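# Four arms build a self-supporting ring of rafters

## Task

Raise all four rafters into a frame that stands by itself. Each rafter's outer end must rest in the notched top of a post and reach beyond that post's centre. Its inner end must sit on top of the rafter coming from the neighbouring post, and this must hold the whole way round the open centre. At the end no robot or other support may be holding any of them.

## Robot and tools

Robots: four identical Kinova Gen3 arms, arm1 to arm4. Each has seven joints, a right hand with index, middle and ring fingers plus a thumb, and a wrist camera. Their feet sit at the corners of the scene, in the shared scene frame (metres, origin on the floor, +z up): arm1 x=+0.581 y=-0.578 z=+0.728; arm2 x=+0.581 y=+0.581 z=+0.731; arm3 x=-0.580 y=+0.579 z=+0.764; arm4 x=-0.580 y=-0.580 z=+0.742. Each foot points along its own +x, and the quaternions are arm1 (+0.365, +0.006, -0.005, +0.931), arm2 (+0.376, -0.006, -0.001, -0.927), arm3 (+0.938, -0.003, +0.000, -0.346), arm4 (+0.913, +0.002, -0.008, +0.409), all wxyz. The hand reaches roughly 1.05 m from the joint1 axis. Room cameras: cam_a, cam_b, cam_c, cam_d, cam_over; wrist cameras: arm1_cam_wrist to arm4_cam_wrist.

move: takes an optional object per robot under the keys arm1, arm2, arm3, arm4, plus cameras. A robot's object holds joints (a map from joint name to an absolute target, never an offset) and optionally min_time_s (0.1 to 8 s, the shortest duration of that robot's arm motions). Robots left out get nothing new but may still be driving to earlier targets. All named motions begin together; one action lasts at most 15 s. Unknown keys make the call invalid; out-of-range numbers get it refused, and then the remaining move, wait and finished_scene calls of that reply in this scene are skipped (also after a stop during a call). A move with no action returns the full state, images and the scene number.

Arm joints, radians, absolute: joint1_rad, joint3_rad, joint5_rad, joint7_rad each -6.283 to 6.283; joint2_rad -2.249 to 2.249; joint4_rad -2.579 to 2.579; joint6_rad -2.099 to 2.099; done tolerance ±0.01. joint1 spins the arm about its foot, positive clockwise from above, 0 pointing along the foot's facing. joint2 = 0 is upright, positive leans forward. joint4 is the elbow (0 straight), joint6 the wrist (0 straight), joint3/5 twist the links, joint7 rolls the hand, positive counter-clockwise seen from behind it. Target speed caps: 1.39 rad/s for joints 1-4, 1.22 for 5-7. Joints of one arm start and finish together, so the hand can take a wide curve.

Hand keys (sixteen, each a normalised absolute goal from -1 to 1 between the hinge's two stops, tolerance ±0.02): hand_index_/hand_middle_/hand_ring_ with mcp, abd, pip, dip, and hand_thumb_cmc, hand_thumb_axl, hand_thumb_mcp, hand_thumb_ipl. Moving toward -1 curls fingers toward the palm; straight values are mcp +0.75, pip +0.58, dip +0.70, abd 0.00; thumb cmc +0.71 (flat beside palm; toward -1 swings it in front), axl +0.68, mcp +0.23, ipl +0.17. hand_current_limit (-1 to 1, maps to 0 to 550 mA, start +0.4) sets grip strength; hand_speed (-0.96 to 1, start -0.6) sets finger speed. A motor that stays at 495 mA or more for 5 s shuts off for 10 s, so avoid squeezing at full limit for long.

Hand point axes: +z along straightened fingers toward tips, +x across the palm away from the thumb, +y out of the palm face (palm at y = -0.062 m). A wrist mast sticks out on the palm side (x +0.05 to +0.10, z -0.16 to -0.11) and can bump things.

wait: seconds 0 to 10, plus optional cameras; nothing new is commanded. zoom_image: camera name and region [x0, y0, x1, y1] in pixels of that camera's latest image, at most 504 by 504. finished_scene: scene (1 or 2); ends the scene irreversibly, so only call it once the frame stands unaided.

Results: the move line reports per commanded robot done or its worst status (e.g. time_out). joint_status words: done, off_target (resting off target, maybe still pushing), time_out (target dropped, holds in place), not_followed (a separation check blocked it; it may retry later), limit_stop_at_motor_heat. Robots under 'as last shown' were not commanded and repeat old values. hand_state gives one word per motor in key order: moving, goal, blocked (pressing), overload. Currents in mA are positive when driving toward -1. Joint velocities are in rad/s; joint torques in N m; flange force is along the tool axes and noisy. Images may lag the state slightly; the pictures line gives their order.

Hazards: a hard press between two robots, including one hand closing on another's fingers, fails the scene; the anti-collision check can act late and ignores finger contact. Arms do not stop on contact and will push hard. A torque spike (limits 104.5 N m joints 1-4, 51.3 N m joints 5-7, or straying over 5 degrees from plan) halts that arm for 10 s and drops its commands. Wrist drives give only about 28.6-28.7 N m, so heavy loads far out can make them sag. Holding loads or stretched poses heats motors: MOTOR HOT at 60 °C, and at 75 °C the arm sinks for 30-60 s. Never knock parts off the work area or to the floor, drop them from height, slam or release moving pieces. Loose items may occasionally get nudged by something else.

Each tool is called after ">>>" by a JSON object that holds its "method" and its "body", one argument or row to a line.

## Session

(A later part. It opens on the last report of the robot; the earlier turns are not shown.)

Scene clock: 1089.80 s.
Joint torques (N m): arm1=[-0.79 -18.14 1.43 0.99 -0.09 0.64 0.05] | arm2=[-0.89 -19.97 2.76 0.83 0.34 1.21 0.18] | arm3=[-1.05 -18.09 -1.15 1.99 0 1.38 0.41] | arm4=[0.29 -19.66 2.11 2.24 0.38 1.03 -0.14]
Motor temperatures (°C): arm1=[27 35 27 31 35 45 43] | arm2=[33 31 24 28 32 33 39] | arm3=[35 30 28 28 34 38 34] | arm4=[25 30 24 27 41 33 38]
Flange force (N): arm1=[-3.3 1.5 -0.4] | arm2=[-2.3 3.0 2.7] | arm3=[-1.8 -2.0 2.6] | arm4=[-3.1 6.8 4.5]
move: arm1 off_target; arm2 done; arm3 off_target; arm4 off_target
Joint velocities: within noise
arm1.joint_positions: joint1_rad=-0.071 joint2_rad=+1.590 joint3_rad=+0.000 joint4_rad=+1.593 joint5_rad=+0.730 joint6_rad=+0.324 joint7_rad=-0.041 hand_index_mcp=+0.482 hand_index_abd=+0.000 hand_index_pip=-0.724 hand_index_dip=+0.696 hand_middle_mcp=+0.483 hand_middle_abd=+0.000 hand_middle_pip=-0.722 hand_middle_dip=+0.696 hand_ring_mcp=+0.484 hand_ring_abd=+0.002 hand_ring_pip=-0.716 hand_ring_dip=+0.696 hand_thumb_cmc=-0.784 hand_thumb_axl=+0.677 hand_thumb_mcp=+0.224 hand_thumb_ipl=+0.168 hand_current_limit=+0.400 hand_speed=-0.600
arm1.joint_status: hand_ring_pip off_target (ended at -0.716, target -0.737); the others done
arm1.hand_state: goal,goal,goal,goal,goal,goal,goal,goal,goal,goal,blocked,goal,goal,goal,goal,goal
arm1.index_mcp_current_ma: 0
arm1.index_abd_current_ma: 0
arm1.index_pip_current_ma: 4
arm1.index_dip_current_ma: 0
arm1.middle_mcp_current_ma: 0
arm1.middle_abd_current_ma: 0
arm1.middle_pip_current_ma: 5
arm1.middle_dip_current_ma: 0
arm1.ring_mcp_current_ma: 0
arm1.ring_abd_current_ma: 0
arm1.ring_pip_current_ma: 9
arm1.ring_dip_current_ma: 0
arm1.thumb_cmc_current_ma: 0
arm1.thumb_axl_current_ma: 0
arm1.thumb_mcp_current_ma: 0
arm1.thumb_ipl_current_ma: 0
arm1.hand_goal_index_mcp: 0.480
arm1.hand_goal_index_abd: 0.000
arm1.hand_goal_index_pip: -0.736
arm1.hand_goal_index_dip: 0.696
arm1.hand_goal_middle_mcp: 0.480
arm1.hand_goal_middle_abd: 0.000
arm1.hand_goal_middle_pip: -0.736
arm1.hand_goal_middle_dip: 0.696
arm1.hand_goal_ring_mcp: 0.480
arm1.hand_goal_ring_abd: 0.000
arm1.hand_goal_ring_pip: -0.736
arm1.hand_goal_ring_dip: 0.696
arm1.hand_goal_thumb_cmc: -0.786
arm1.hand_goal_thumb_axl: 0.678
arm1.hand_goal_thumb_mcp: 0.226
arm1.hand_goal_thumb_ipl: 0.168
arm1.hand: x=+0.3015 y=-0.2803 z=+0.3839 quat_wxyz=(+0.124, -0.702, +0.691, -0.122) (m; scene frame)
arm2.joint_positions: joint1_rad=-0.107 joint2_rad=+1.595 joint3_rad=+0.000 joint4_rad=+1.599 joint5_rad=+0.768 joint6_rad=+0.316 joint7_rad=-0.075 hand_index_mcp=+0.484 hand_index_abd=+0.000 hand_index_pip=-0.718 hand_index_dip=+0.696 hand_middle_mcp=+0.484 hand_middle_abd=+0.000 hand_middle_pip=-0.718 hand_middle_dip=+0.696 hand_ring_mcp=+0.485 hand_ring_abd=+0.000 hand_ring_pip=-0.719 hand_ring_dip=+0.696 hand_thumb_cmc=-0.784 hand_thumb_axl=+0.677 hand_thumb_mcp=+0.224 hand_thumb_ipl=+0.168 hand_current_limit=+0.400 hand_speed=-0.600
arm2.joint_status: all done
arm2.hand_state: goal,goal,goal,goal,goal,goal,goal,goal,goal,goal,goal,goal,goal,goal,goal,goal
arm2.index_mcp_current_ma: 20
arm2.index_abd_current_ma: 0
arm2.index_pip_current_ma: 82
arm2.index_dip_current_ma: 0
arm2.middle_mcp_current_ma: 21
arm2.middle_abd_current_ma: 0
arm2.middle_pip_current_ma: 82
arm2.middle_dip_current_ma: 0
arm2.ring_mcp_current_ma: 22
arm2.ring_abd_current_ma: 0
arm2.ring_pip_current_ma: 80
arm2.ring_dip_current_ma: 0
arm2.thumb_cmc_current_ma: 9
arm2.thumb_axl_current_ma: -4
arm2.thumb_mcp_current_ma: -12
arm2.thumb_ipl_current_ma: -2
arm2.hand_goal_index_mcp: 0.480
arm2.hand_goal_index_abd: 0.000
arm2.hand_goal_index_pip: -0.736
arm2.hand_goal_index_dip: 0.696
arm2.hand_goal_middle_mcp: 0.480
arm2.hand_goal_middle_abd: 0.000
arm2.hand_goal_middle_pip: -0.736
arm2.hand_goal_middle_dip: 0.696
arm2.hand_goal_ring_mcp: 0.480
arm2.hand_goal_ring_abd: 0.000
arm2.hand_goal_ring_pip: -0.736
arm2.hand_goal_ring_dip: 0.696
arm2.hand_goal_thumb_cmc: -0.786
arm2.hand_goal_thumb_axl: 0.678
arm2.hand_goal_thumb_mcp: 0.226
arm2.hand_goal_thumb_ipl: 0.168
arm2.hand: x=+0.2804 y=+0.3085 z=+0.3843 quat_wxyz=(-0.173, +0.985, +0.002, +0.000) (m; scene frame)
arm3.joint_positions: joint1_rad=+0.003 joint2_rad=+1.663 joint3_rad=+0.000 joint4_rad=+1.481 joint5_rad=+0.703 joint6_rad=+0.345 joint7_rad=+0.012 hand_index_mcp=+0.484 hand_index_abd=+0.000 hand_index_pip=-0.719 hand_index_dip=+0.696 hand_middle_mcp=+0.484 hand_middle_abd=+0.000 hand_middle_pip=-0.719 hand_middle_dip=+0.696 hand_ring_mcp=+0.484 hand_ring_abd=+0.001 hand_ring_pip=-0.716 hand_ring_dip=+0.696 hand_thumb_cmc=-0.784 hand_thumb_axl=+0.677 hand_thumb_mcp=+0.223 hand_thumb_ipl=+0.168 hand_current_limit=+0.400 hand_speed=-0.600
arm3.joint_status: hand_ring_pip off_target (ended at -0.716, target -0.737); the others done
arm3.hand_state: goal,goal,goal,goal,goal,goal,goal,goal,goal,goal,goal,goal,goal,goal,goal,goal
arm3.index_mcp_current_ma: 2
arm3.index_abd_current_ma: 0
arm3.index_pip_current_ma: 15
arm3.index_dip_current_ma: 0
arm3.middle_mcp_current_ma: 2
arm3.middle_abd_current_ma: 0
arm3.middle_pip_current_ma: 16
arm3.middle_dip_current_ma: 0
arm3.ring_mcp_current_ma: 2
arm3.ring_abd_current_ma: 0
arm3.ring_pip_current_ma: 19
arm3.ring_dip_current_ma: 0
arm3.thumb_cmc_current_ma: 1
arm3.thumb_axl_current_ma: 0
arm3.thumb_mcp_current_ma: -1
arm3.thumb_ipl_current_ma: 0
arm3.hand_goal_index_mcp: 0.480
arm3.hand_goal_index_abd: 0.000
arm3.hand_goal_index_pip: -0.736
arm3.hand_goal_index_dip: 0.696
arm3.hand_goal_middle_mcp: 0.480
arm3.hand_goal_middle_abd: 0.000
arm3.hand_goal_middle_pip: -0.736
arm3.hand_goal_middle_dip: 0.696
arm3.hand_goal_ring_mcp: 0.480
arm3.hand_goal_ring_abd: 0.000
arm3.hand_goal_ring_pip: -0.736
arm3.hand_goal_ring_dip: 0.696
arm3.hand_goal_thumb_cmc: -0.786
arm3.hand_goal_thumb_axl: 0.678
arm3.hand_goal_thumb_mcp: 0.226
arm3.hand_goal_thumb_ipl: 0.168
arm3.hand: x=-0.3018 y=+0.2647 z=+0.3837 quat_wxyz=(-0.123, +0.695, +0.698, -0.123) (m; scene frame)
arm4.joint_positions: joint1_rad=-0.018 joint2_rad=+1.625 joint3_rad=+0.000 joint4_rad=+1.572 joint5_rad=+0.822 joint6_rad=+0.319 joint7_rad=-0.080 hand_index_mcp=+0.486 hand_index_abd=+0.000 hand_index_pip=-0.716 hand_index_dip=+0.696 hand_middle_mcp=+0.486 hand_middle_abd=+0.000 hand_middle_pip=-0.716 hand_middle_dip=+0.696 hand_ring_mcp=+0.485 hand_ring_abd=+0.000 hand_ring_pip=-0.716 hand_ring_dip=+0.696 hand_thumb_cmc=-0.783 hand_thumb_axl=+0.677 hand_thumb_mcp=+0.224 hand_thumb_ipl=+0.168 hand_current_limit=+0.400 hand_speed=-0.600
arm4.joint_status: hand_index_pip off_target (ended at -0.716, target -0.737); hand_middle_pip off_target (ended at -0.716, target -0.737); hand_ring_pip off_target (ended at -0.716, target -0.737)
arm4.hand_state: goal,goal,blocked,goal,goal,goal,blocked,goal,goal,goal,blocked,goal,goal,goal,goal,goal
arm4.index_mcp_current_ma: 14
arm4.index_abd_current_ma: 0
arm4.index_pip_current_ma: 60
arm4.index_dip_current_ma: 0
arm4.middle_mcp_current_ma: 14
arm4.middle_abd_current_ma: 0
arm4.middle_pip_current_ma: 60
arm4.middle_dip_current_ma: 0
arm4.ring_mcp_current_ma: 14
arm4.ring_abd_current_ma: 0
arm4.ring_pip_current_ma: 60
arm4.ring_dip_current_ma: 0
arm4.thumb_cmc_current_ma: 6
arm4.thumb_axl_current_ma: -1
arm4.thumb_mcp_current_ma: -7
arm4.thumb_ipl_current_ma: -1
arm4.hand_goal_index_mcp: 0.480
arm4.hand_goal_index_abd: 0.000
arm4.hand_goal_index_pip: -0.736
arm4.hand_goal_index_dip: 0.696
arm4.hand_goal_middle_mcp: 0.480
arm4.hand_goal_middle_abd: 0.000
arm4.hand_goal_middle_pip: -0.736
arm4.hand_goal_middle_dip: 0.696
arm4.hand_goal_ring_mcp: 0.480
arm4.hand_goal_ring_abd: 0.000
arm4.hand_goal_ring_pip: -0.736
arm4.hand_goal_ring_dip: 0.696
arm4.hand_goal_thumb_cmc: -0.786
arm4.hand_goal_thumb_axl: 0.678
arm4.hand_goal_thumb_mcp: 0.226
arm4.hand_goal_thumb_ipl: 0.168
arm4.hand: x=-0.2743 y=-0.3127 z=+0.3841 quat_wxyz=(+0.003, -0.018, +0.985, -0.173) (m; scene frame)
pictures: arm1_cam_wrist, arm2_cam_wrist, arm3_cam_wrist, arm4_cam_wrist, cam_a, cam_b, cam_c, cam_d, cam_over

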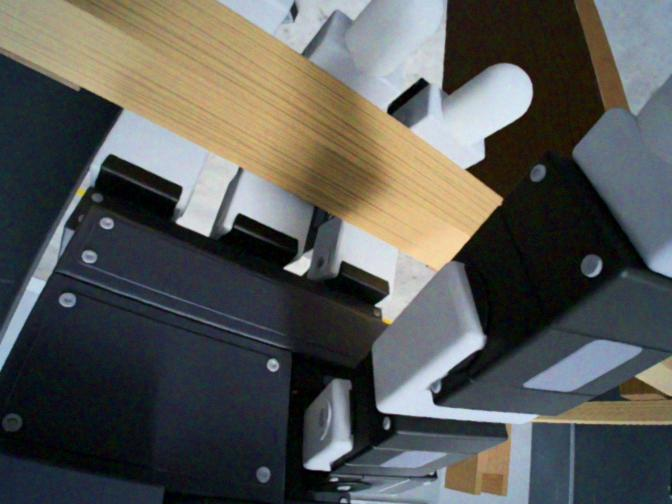

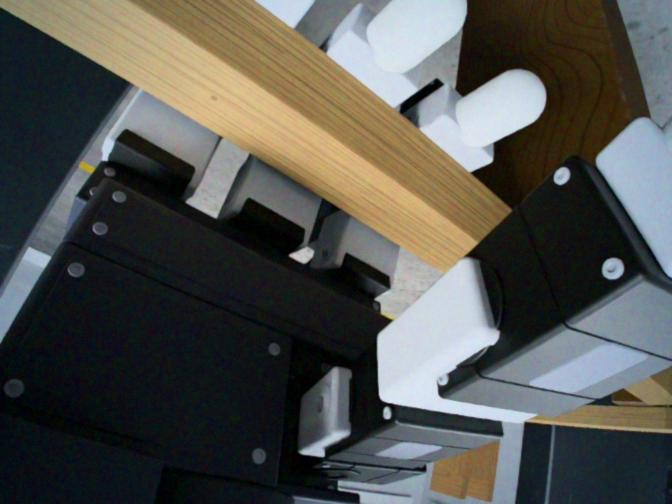

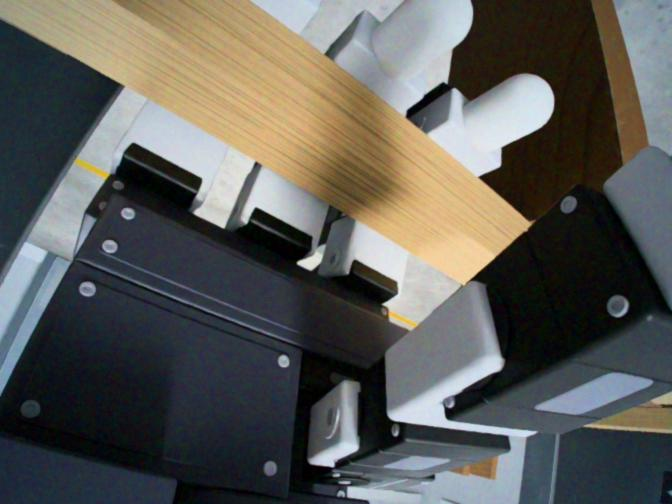

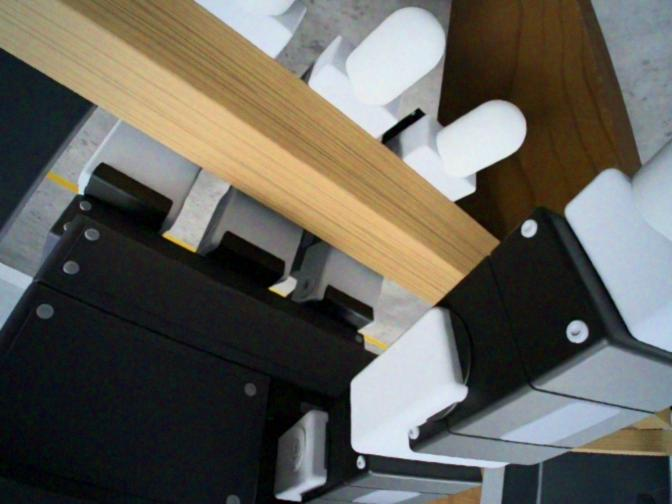

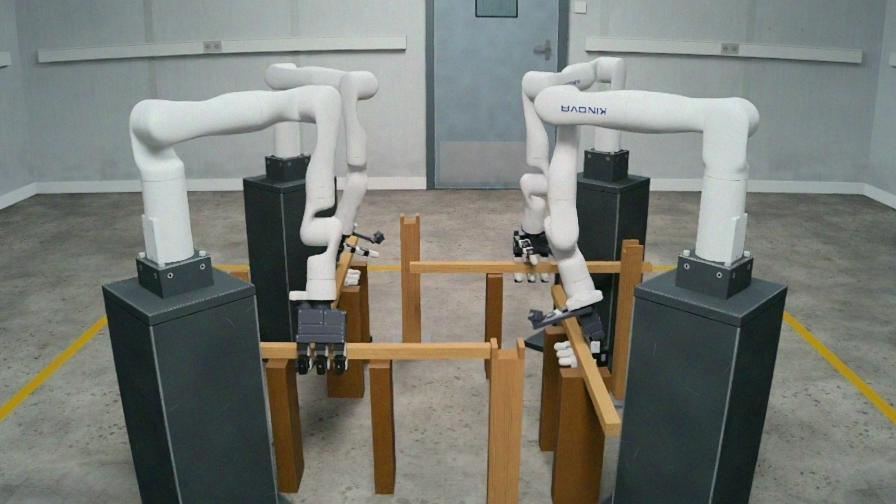

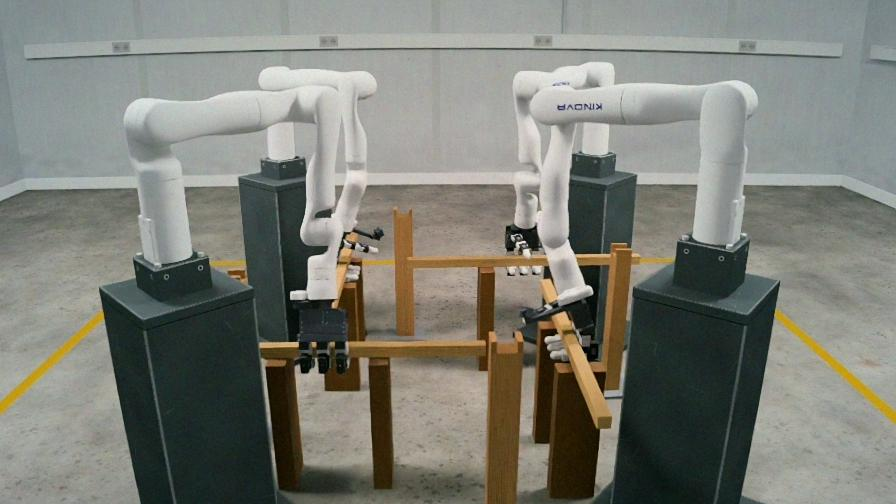

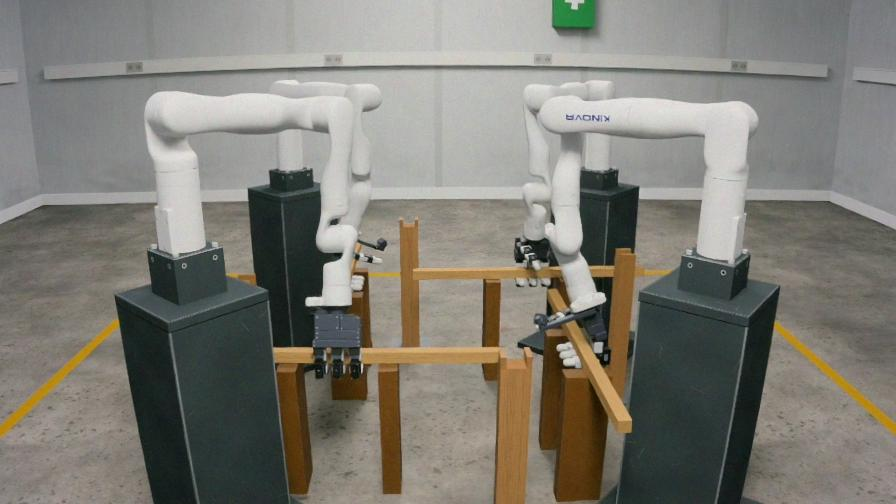

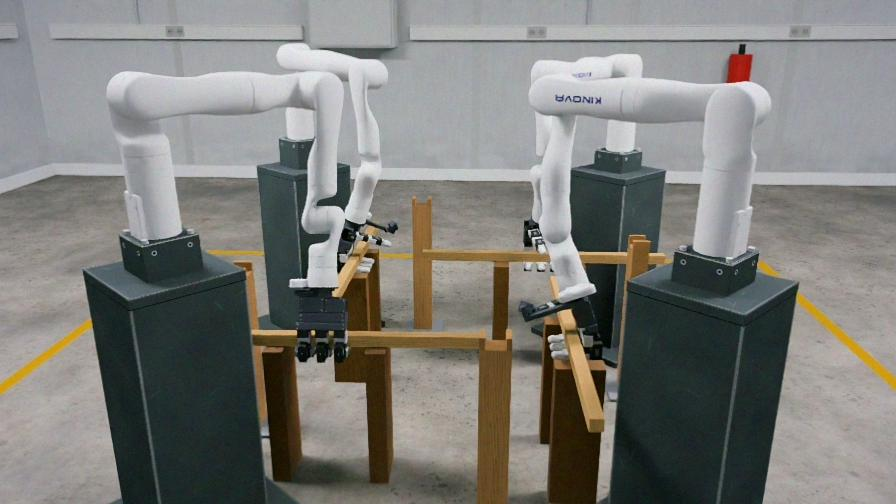

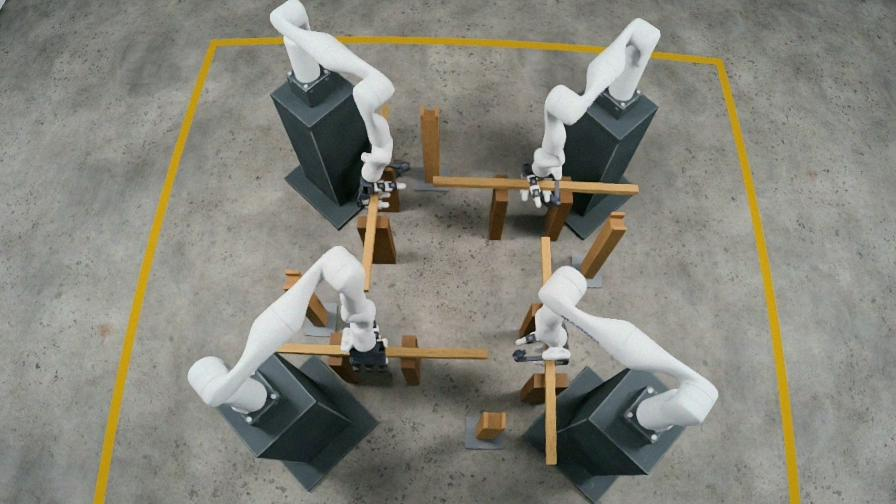

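>>> {"method": "move", "body": {
  "arm1": {"joints":{"hand_thumb_mcp":-0.331}},
  "arm2": {"joints":{"hand_thumb_mcp":-0.331}},
  "arm3": {"joints":{"hand_thumb_mcp":-0.331}},
  "arm4": {"joints":{"hand_thumb_mcp":-0.331}},
  "cameras": []
}}

>>> {"method": "move", "body": {
  "arm1": {"joints":{"hand_thumb_ipl":-0.5}},
  "arm2": {"joints":{"hand_thumb_ipl":-0.5}},
  "arm3": {"joints":{"hand_thumb_ipl":-0.5}},
  "arm4": {"joints":{"hand_thumb_ipl":-0.5}},
  "cameras": ["arm1_cam_wrist","arm2_cam_wrist","arm3_cam_wrist","arm4_cam_wrist","cam_a","cam_d"]
}}

>>> {"method": "zoom_image", "body": {
  "camera": "cam_a",
  "region": [470, 220, 570, 320]
}}

>>> {"method": "zoom_image", "body": {
  "camera": "cam_d",
  "region": [540, 280, 640, 380]
}}

Scene clock: 1104.20 s.
Joint torques (N m): arm1=[-0.78 -18.14 1.49 0.95 -0.1 0.7 0.05] | arm2=[-0.87 -19.94 2.75 0.89 0.33 1.21 0.2] | arm3=[-1.07 -18.08 -1.16 2 -0.07 1.38 0.39] | arm4=[0.32 -19.59 2.06 2.26 0.37 1.09 -0.15]
Motor temperatures (°C): arm1=[27 35 27 31 35 45 43] | arm2=[33 31 24 28 32 33 39] | arm3=[35 31 28 28 33 38 34] | arm4=[25 31 24 27 41 33 38]
Flange force (N): arm1=[-3.1 1.3 -0.4] | arm2=[-2.3 3.1 2.7] | arm3=[-1.9 -2.1 2.7] | arm4=[-2.9 6.5 4.4]
move: arm1 done; arm2 done; arm3 done; arm4 done
Joint velocities: within noise
arm1.joint_positions: joint1_rad=-0.071 joint2_rad=+1.590 joint3_rad=+0.000 joint4_rad=+1.593 joint5_rad=+0.730 joint6_rad=+0.324 joint7_rad=-0.041 hand_index_mcp=+0.482 hand_index_abd=+0.000 hand_index_pip=-0.724 hand_index_dip=+0.696 hand_middle_mcp=+0.483 hand_middle_abd=+0.000 hand_middle_pip=-0.722 hand_middle_dip=+0.696 hand_ring_mcp=+0.484 hand_ring_abd=+0.002 hand_ring_pip=-0.716 hand_ring_dip=+0.696 hand_thumb_cmc=-0.784 hand_thumb_axl=+0.677 hand_thumb_mcp=-0.330 hand_thumb_ipl=+0.168 hand_current_limit=+0.400 hand_speed=-0.600
arm1.joint_status: all done
arm1.hand_state: goal,goal,goal,goal,goal,goal,goal,goal,goal,goal,blocked,goal,goal,goal,goal,goal
arm1.index_mcp_current_ma: 0
arm1.index_abd_current_ma: 0
arm1.index_pip_current_ma: 4
arm1.index_dip_current_ma: 0
arm1.middle_mcp_current_ma: 0
arm1.middle_abd_current_ma: 0
arm1.middle_pip_current_ma: 5
arm1.middle_dip_current_ma: 0
arm1.ring_mcp_current_ma: 0
arm1.ring_abd_current_ma: 0
arm1.ring_pip_current_ma: 9
arm1.ring_dip_current_ma: 0
arm1.thumb_cmc_current_ma: 0
arm1.thumb_axl_current_ma: 0
arm1.thumb_mcp_current_ma: 0
arm1.thumb_ipl_current_ma: 0
arm1.hand_goal_index_mcp: 0.480
arm1.hand_goal_index_abd: 0.000
arm1.hand_goal_index_pip: -0.736
arm1.hand_goal_index_dip: 0.696
arm1.hand_goal_middle_mcp: 0.480
arm1.hand_goal_middle_abd: 0.000
arm1.hand_goal_middle_pip: -0.736
arm1.hand_goal_middle_dip: 0.696
arm1.hand_goal_ring_mcp: 0.480
arm1.hand_goal_ring_abd: 0.000
arm1.hand_goal_ring_pip: -0.736
arm1.hand_goal_ring_dip: 0.696
arm1.hand_goal_thumb_cmc: -0.786
arm1.hand_goal_thumb_axl: 0.678
arm1.hand_goal_thumb_mcp: -0.330
arm1.hand_goal_thumb_ipl: 0.168
arm1.hand: x=+0.3015 y=-0.2803 z=+0.3839 quat_wxyz=(+0.124, -0.702, +0.691, -0.122) (m; scene frame)
arm2.joint_positions: joint1_rad=-0.107 joint2_rad=+1.595 joint3_rad=+0.000 joint4_rad=+1.600 joint5_rad=+0.768 joint6_rad=+0.316 joint7_rad=-0.075 hand_index_mcp=+0.484 hand_index_abd=+0.000 hand_index_pip=-0.718 hand_index_dip=+0.696 hand_middle_mcp=+0.484 hand_middle_abd=+0.000 hand_middle_pip=-0.718 hand_middle_dip=+0.696 hand_ring_mcp=+0.485 hand_ring_abd=+0.000 hand_ring_pip=-0.719 hand_ring_dip=+0.696 hand_thumb_cmc=-0.784 hand_thumb_axl=+0.677 hand_thumb_mcp=-0.329 hand_thumb_ipl=+0.168 hand_current_limit=+0.400 hand_speed=-0.600
arm2.joint_status: all done
arm2.hand_state: goal,goal,goal,goal,goal,goal,goal,goal,goal,goal,goal,goal,goal,goal,goal,goal
arm2.index_mcp_current_ma: 20
arm2.index_abd_current_ma: 0
arm2.index_pip_current_ma: 82
arm2.index_dip_current_ma: 0
arm2.middle_mcp_current_ma: 21
arm2.middle_abd_current_ma: 0
arm2.middle_pip_current_ma: 82
arm2.middle_dip_current_ma: 0
arm2.ring_mcp_current_ma: 22
arm2.ring_abd_current_ma: 0
arm2.ring_pip_current_ma: 80
arm2.ring_dip_current_ma: 0
arm2.thumb_cmc_current_ma: 9
arm2.thumb_axl_current_ma: -4
arm2.thumb_mcp_current_ma: 3
arm2.thumb_ipl_current_ma: -2
arm2.hand_goal_index_mcp: 0.480
arm2.hand_goal_index_abd: 0.000
arm2.hand_goal_index_pip: -0.736
arm2.hand_goal_index_dip: 0.696
arm2.hand_goal_middle_mcp: 0.480
arm2.hand_goal_middle_abd: 0.000
arm2.hand_goal_middle_pip: -0.736
arm2.hand_goal_middle_dip: 0.696
arm2.hand_goal_ring_mcp: 0.480
arm2.hand_goal_ring_abd: 0.000
arm2.hand_goal_ring_pip: -0.736
arm2.hand_goal_ring_dip: 0.696
arm2.hand_goal_thumb_cmc: -0.786
arm2.hand_goal_thumb_axl: 0.678
arm2.hand_goal_thumb_mcp: -0.330
arm2.hand_goal_thumb_ipl: 0.168
arm2.hand: x=+0.2804 y=+0.3085 z=+0.3843 quat_wxyz=(-0.173, +0.985, +0.002, +0.000) (m; scene frame)
arm3.joint_positions: joint1_rad=+0.003 joint2_rad=+1.663 joint3_rad=+0.000 joint4_rad=+1.481 joint5_rad=+0.703 joint6_rad=+0.345 joint7_rad=+0.012 hand_index_mcp=+0.484 hand_index_abd=+0.000 hand_index_pip=-0.719 hand_index_dip=+0.696 hand_middle_mcp=+0.484 hand_middle_abd=+0.000 hand_middle_pip=-0.719 hand_middle_dip=+0.696 hand_ring_mcp=+0.484 hand_ring_abd=+0.001 hand_ring_pip=-0.716 hand_ring_dip=+0.696 hand_thumb_cmc=-0.784 hand_thumb_axl=+0.677 hand_thumb_mcp=-0.329 hand_thumb_ipl=+0.168 hand_current_limit=+0.400 hand_speed=-0.600
arm3.joint_status: all done
arm3.hand_state: goal,goal,goal,goal,goal,goal,goal,goal,goal,goal,goal,goal,goal,goal,goal,goal
arm3.index_mcp_current_ma: 2
arm3.index_abd_current_ma: 0
arm3.index_pip_current_ma: 15
arm3.index_dip_current_ma: 0
arm3.middle_mcp_current_ma: 2
arm3.middle_abd_current_ma: 0
arm3.middle_pip_current_ma: 16
arm3.middle_dip_current_ma: 0
arm3.ring_mcp_current_ma: 2
arm3.ring_abd_current_ma: 0
arm3.ring_pip_current_ma: 19
arm3.ring_dip_current_ma: 0
arm3.thumb_cmc_current_ma: 1
arm3.thumb_axl_current_ma: 0
arm3.thumb_mcp_current_ma: 0
arm3.thumb_ipl_current_ma: 0
arm3.hand_goal_index_mcp: 0.480
arm3.hand_goal_index_abd: 0.000
arm3.hand_goal_index_pip: -0.736
arm3.hand_goal_index_dip: 0.696
arm3.hand_goal_middle_mcp: 0.480
arm3.hand_goal_middle_abd: 0.000
arm3.hand_goal_middle_pip: -0.736
arm3.hand_goal_middle_dip: 0.696
arm3.hand_goal_ring_mcp: 0.480
arm3.hand_goal_ring_abd: 0.000
arm3.hand_goal_ring_pip: -0.736
arm3.hand_goal_ring_dip: 0.696
arm3.hand_goal_thumb_cmc: -0.786
arm3.hand_goal_thumb_axl: 0.678
arm3.hand_goal_thumb_mcp: -0.330
arm3.hand_goal_thumb_ipl: 0.168
arm3.hand: x=-0.3018 y=+0.2647 z=+0.3837 quat_wxyz=(-0.123, +0.695, +0.698, -0.123) (m; scene frame)
arm4.joint_positions: joint1_rad=-0.018 joint2_rad=+1.625 joint3_rad=+0.000 joint4_rad=+1.572 joint5_rad=+0.822 joint6_rad=+0.319 joint7_rad=-0.080 hand_index_mcp=+0.486 hand_index_abd=+0.000 hand_index_pip=-0.716 hand_index_dip=+0.696 hand_middle_mcp=+0.486 hand_middle_abd=+0.000 hand_middle_pip=-0.716 hand_middle_dip=+0.696 hand_ring_mcp=+0.485 hand_ring_abd=+0.000 hand_ring_pip=-0.716 hand_ring_dip=+0.696 hand_thumb_cmc=-0.783 hand_thumb_axl=+0.677 hand_thumb_mcp=-0.329 hand_thumb_ipl=+0.168 hand_current_limit=+0.400 hand_speed=-0.600
arm4.joint_status: all done
arm4.hand_state: goal,goal,blocked,goal,goal,goal,blocked,goal,goal,goal,blocked,goal,goal,goal,goal,goal
arm4.index_mcp_current_ma: 14
arm4.index_abd_current_ma: 0
arm4.index_pip_current_ma: 60
arm4.index_dip_current_ma: 0
arm4.middle_mcp_current_ma: 14
arm4.middle_abd_current_ma: 0
arm4.middle_pip_current_ma: 60
arm4.middle_dip_current_ma: 0
arm4.ring_mcp_current_ma: 14
arm4.ring_abd_current_ma: 0
arm4.ring_pip_current_ma: 60
arm4.ring_dip_current_ma: 0
arm4.thumb_cmc_current_ma: 6
arm4.thumb_axl_current_ma: -1
arm4.thumb_mcp_current_ma: 1
arm4.thumb_ipl_current_ma: -1
arm4.hand_goal_index_mcp: 0.480
arm4.hand_goal_index_abd: 0.000
arm4.hand_goal_index_pip: -0.736
arm4.hand_goal_index_dip: 0.696
arm4.hand_goal_middle_mcp: 0.480
arm4.hand_goal_middle_abd: 0.000
arm4.hand_goal_middle_pip: -0.736
arm4.hand_goal_middle_dip: 0.696
arm4.hand_goal_ring_mcp: 0.480
arm4.hand_goal_ring_abd: 0.000
arm4.hand_goal_ring_pip: -0.736
arm4.hand_goal_ring_dip: 0.696
arm4.hand_goal_thumb_cmc: -0.786
arm4.hand_goal_thumb_axl: 0.678
arm4.hand_goal_thumb_mcp: -0.330
arm4.hand_goal_thumb_ipl: 0.168
arm4.hand: x=-0.2743 y=-0.3128 z=+0.3841 quat_wxyz=(+0.003, -0.018, +0.985, -0.173) (m; scene frame)
pictures: none
No camera images: "cameras" was empty.

Scene clock: 1105.37 s.
Joint torques (N m): arm1=[-0.84 -18.71 1.62 0.62 -0.04 0.62 0.07] | arm2=[-0.85 -19.94 2.7 0.88 0.33 1.26 0.2] | arm3=[-0.97 -18.46 -0.96 1.89 -0.04 1.39 0.35] | arm4=[0.29 -19.66 2.19 2.26 0.34 1.07 -0.1]
Motor temperatures (°C): arm1=[27 35 27 31 35 45 43] | arm2=[33 32 24 28 32 33 39] | arm3=[35 31 28 28 33 38 34] | arm4=[25 31 24 27 41 33 38]
Flange force (N): arm1=[-2.7 1.2 0.2] | arm2=[-2.1 2.9 2.8] | arm3=[-1.7 -1.7 3.2] | arm4=[-3.0 6.8 4.5]
move: arm1 off_target; arm2 off_target; arm3 off_target; arm4 off_target
Joint velocities: within noise
arm1.joint_positions: joint1_rad=-0.071 joint2_rad=+1.590 joint3_rad=+0.000 joint4_rad=+1.594 joint5_rad=+0.730 joint6_rad=+0.324 joint7_rad=-0.041 hand_index_mcp=+0.487 hand_index_abd=+0.000 hand_index_pip=-0.727 hand_index_dip=+0.696 hand_middle_mcp=+0.486 hand_middle_abd=+0.000 hand_middle_pip=-0.727 hand_middle_dip=+0.696 hand_ring_mcp=+0.486 hand_ring_abd=+0.002 hand_ring_pip=-0.725 hand_ring_dip=+0.696 hand_thumb_cmc=-0.783 hand_thumb_axl=+0.683 hand_thumb_mcp=-0.279 hand_thumb_ipl=-0.424 hand_current_limit=+0.400 hand_speed=-0.600
arm1.joint_status: hand_thumb_ipl off_target (ended at -0.424, target -0.500)
arm1.hand_state: goal,goal,goal,goal,goal,goal,goal,goal,goal,goal,goal,goal,goal,goal,blocked,blocked
arm1.index_mcp_current_ma: 1
arm1.index_abd_current_ma: 0
arm1.index_pip_current_ma: 2
arm1.index_dip_current_ma: 0
arm1.middle_mcp_current_ma: 1
arm1.middle_abd_current_ma: 0
arm1.middle_pip_current_ma: 2
arm1.middle_dip_current_ma: 0
arm1.ring_mcp_current_ma: 1
arm1.ring_abd_current_ma: 0
arm1.ring_pip_current_ma: 3
arm1.ring_dip_current_ma: 0
arm1.thumb_cmc_current_ma: 0
arm1.thumb_axl_current_ma: 1
arm1.thumb_mcp_current_ma: 79
arm1.thumb_ipl_current_ma: 180
arm1.hand_goal_index_mcp: 0.480
arm1.hand_goal_index_abd: 0.000
arm1.hand_goal_index_pip: -0.736
arm1.hand_goal_index_dip: 0.696
arm1.hand_goal_middle_mcp: 0.480
arm1.hand_goal_middle_abd: 0.000
arm1.hand_goal_middle_pip: -0.736
arm1.hand_goal_middle_dip: 0.696
arm1.hand_goal_ring_mcp: 0.480
arm1.hand_goal_ring_abd: 0.000
arm1.hand_goal_ring_pip: -0.736
arm1.hand_goal_ring_dip: 0.696
arm1.hand_goal_thumb_cmc: -0.786
arm1.hand_goal_thumb_axl: 0.678
arm1.hand_goal_thumb_mcp: -0.330
arm1.hand_goal_thumb_ipl: -0.500
arm1.hand: x=+0.3015 y=-0.2803 z=+0.3839 quat_wxyz=(+0.123, -0.702, +0.691, -0.122) (m; scene frame)
arm2.joint_positions: joint1_rad=-0.107 joint2_rad=+1.595 joint3_rad=+0.000 joint4_rad=+1.600 joint5_rad=+0.768 joint6_rad=+0.316 joint7_rad=-0.075 hand_index_mcp=+0.489 hand_index_abd=+0.000 hand_index_pip=-0.727 hand_index_dip=+0.696 hand_middle_mcp=+0.486 hand_middle_abd=+0.000 hand_middle_pip=-0.726 hand_middle_dip=+0.696 hand_ring_mcp=+0.485 hand_ring_abd=+0.000 hand_ring_pip=-0.727 hand_ring_dip=+0.696 hand_thumb_cmc=-0.783 hand_thumb_axl=+0.680 hand_thumb_mcp=-0.293 hand_thumb_ipl=-0.394 hand_current_limit=+0.400 hand_speed=-0.600
arm2.joint_status: hand_thumb_ipl off_target (ended at -0.394, target -0.500)
arm2.hand_state: goal,goal,goal,goal,goal,goal,goal,goal,goal,goal,goal,goal,goal,goal,blocked,blocked
arm2.index_mcp_current_ma: 44
arm2.index_abd_current_ma: 0
arm2.index_pip_current_ma: 38
arm2.index_dip_current_ma: 0
arm2.middle_mcp_current_ma: 26
arm2.middle_abd_current_ma: 0
arm2.middle_pip_current_ma: 43
arm2.middle_dip_current_ma: 0
arm2.ring_mcp_current_ma: 26
arm2.ring_abd_current_ma: 0
arm2.ring_pip_current_ma: 43
arm2.ring_dip_current_ma: 0
arm2.thumb_cmc_current_ma: 11
arm2.thumb_axl_current_ma: 10
arm2.thumb_mcp_current_ma: 227
arm2.thumb_ipl_current_ma: 385
arm2.hand_goal_index_mcp: 0.480
arm2.hand_goal_index_abd: 0.000
arm2.hand_goal_index_pip: -0.736
arm2.hand_goal_index_dip: 0.696
arm2.hand_goal_middle_mcp: 0.480
arm2.hand_goal_middle_abd: 0.000
arm2.hand_goal_middle_pip: -0.736
arm2.hand_goal_middle_dip: 0.696
arm2.hand_goal_ring_mcp: 0.480
arm2.hand_goal_ring_abd: 0.000
arm2.hand_goal_ring_pip: -0.736
arm2.hand_goal_ring_dip: 0.696
arm2.hand_goal_thumb_cmc: -0.786
arm2.hand_goal_thumb_axl: 0.678
arm2.hand_goal_thumb_mcp: -0.330
arm2.hand_goal_thumb_ipl: -0.500
arm2.hand: x=+0.2804 y=+0.3086 z=+0.3843 quat_wxyz=(-0.173, +0.985, +0.002, +0.000) (m; scene frame)
arm3.joint_positions: joint1_rad=+0.003 joint2_rad=+1.663 joint3_rad=+0.000 joint4_rad=+1.481 joint5_rad=+0.703 joint6_rad=+0.345 joint7_rad=+0.012 hand_index_mcp=+0.491 hand_index_abd=+0.000 hand_index_pip=-0.727 hand_index_dip=+0.696 hand_middle_mcp=+0.487 hand_middle_abd=+0.000 hand_middle_pip=-0.726 hand_middle_dip=+0.696 hand_ring_mcp=+0.486 hand_ring_abd=+0.001 hand_ring_pip=-0.725 hand_ring_dip=+0.696 hand_thumb_cmc=-0.782 hand_thumb_axl=+0.680 hand_thumb_mcp=-0.275 hand_thumb_ipl=-0.430 hand_current_limit=+0.400 hand_speed=-0.600
arm3.joint_status: hand_thumb_ipl off_target (ended at -0.430, target -0.500)
arm3.hand_state: goal,goal,goal,goal,goal,goal,goal,goal,goal,goal,goal,goal,goal,goal,blocked,blocked
arm3.index_mcp_current_ma: 8
arm3.index_abd_current_ma: 0
arm3.index_pip_current_ma: 6
arm3.index_dip_current_ma: 0
arm3.middle_mcp_current_ma: 4
arm3.middle_abd_current_ma: 0
arm3.middle_pip_current_ma: 6
arm3.middle_dip_current_ma: 0
arm3.ring_mcp_current_ma: 3
arm3.ring_abd_current_ma: 0
arm3.ring_pip_current_ma: 8
arm3.ring_dip_current_ma: 0
arm3.thumb_cmc_current_ma: 1
arm3.thumb_axl_current_ma: 1
arm3.thumb_mcp_current_ma: 147
arm3.thumb_ipl_current_ma: 226
arm3.hand_goal_index_mcp: 0.480
arm3.hand_goal_index_abd: 0.000
arm3.hand_goal_index_pip: -0.736
arm3.hand_goal_index_dip: 0.696
arm3.hand_goal_middle_mcp: 0.480
arm3.hand_goal_middle_abd: 0.000
arm3.hand_goal_middle_pip: -0.736
arm3.hand_goal_middle_dip: 0.696
arm3.hand_goal_ring_mcp: 0.480
arm3.hand_goal_ring_abd: 0.000
arm3.hand_goal_ring_pip: -0.736
arm3.hand_goal_ring_dip: 0.696
arm3.hand_goal_thumb_cmc: -0.786
arm3.hand_goal_thumb_axl: 0.678
arm3.hand_goal_thumb_mcp: -0.330
arm3.hand_goal_thumb_ipl: -0.500
arm3.hand: x=-0.3018 y=+0.2647 z=+0.3837 quat_wxyz=(-0.123, +0.695, +0.698, -0.123) (m; scene frame)
arm4.joint_positions: joint1_rad=-0.018 joint2_rad=+1.625 joint3_rad=+0.000 joint4_rad=+1.572 joint5_rad=+0.822 joint6_rad=+0.319 joint7_rad=-0.080 hand_index_mcp=+0.493 hand_index_abd=+0.000 hand_index_pip=-0.729 hand_index_dip=+0.696 hand_middle_mcp=+0.486 hand_middle_abd=+0.000 hand_middle_pip=-0.725 hand_middle_dip=+0.696 hand_ring_mcp=+0.487 hand_ring_abd=+0.000 hand_ring_pip=-0.726 hand_ring_dip=+0.696 hand_thumb_cmc=-0.783 hand_thumb_axl=+0.682 hand_thumb_mcp=-0.281 hand_thumb_ipl=-0.414 hand_current_limit=+0.400 hand_speed=-0.600
arm4.joint_status: hand_thumb_ipl off_target (ended at -0.414, target -0.500)
arm4.hand_state: goal,goal,goal,goal,goal,goal,goal,goal,goal,goal,goal,goal,goal,goal,blocked,blocked
arm4.index_mcp_current_ma: 37
arm4.index_abd_current_ma: 0
arm4.index_pip_current_ma: 18
arm4.index_dip_current_ma: 0
arm4.middle_mcp_current_ma: 16
arm4.middle_abd_current_ma: 0
arm4.middle_pip_current_ma: 28
arm4.middle_dip_current_ma: 0
arm4.ring_mcp_current_ma: 17
arm4.ring_abd_current_ma: 0
arm4.ring_pip_current_ma: 25
arm4.ring_dip_current_ma: 0
arm4.thumb_cmc_current_ma: 7
arm4.thumb_axl_current_ma: 10
arm4.thumb_mcp_current_ma: 233
arm4.thumb_ipl_current_ma: 385
arm4.hand_goal_index_mcp: 0.480
arm4.hand_goal_index_abd: 0.000
arm4.hand_goal_index_pip: -0.736
arm4.hand_goal_index_dip: 0.696
arm4.hand_goal_middle_mcp: 0.480
arm4.hand_goal_middle_abd: 0.000
arm4.hand_goal_middle_pip: -0.736
arm4.hand_goal_middle_dip: 0.696
arm4.hand_goal_ring_mcp: 0.480
arm4.hand_goal_ring_abd: 0.000
arm4.hand_goal_ring_pip: -0.736
arm4.hand_goal_ring_dip: 0.696
arm4.hand_goal_thumb_cmc: -0.786
arm4.hand_goal_thumb_axl: 0.678
arm4.hand_goal_thumb_mcp: -0.330
arm4.hand_goal_thumb_ipl: -0.500
arm4.hand: x=-0.2742 y=-0.3128 z=+0.3841 quat_wxyz=(+0.003, -0.018, +0.985, -0.173) (m; scene frame)
pictures: arm1_cam_wrist, arm2_cam_wrist, arm3_cam_wrist, arm4_cam_wrist, cam_a, cam_d

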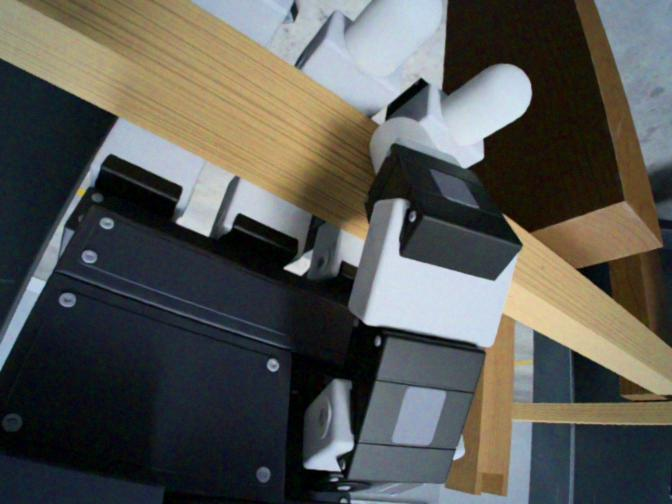

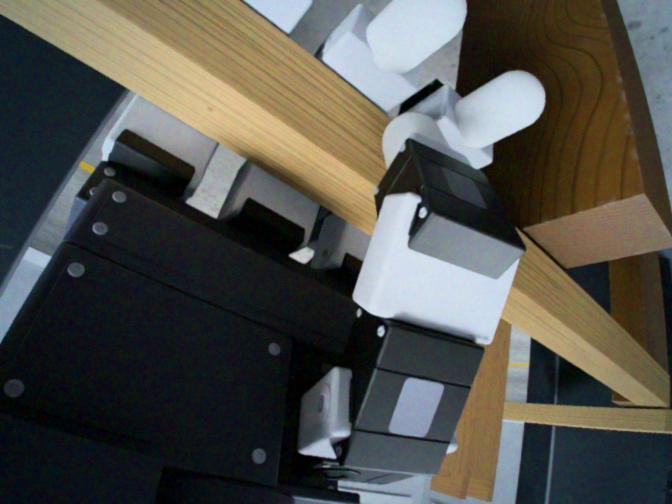

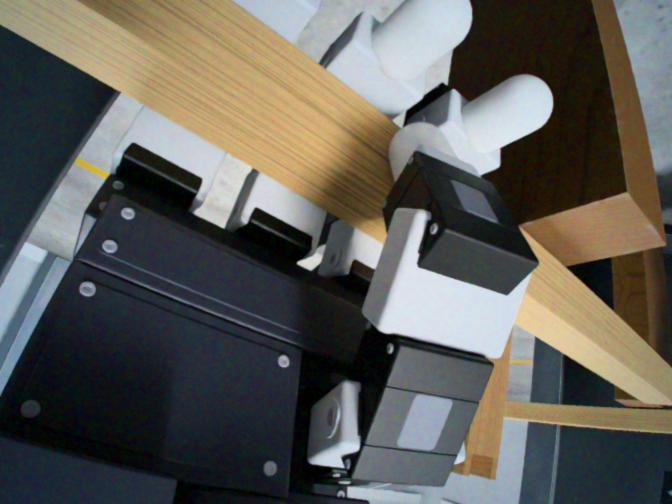

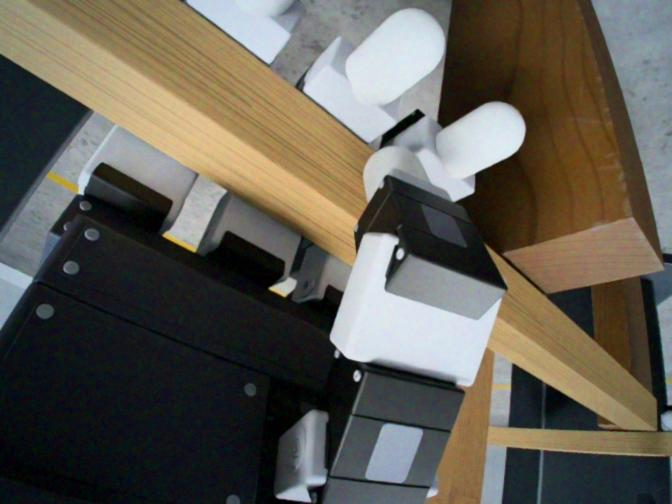

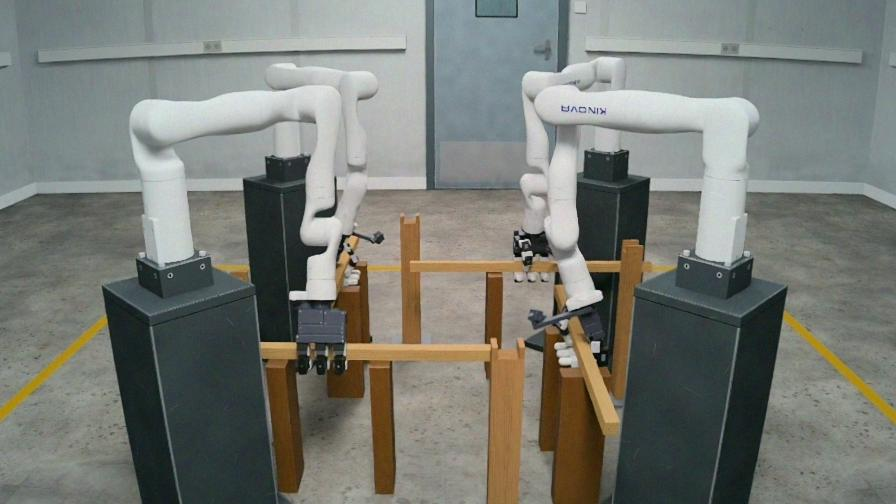

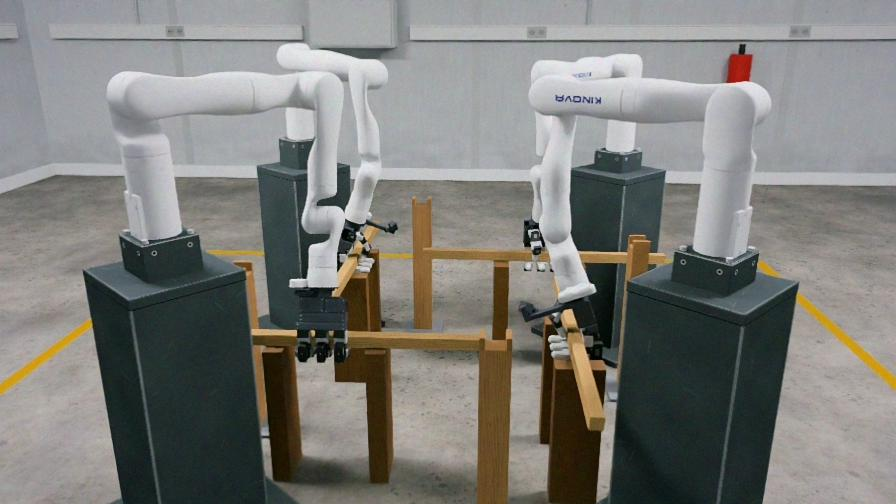

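Scaled by 5.040 from the camera's 896x504 image, which has a finer 1280x720 frame.

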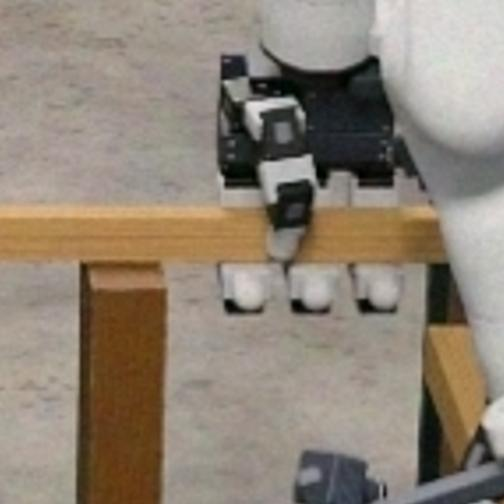

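Scaled by 5.040 from the camera's 896x504 image, which has a finer 1280x720 frame.

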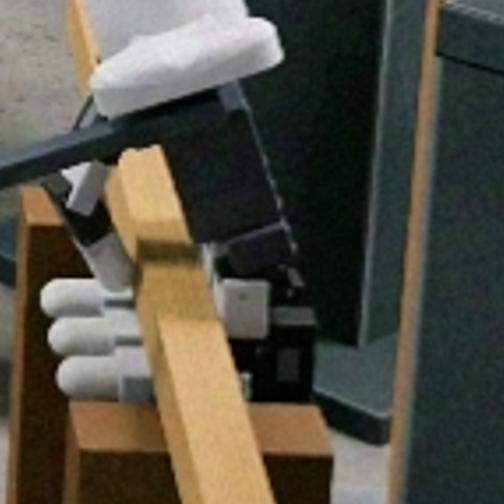

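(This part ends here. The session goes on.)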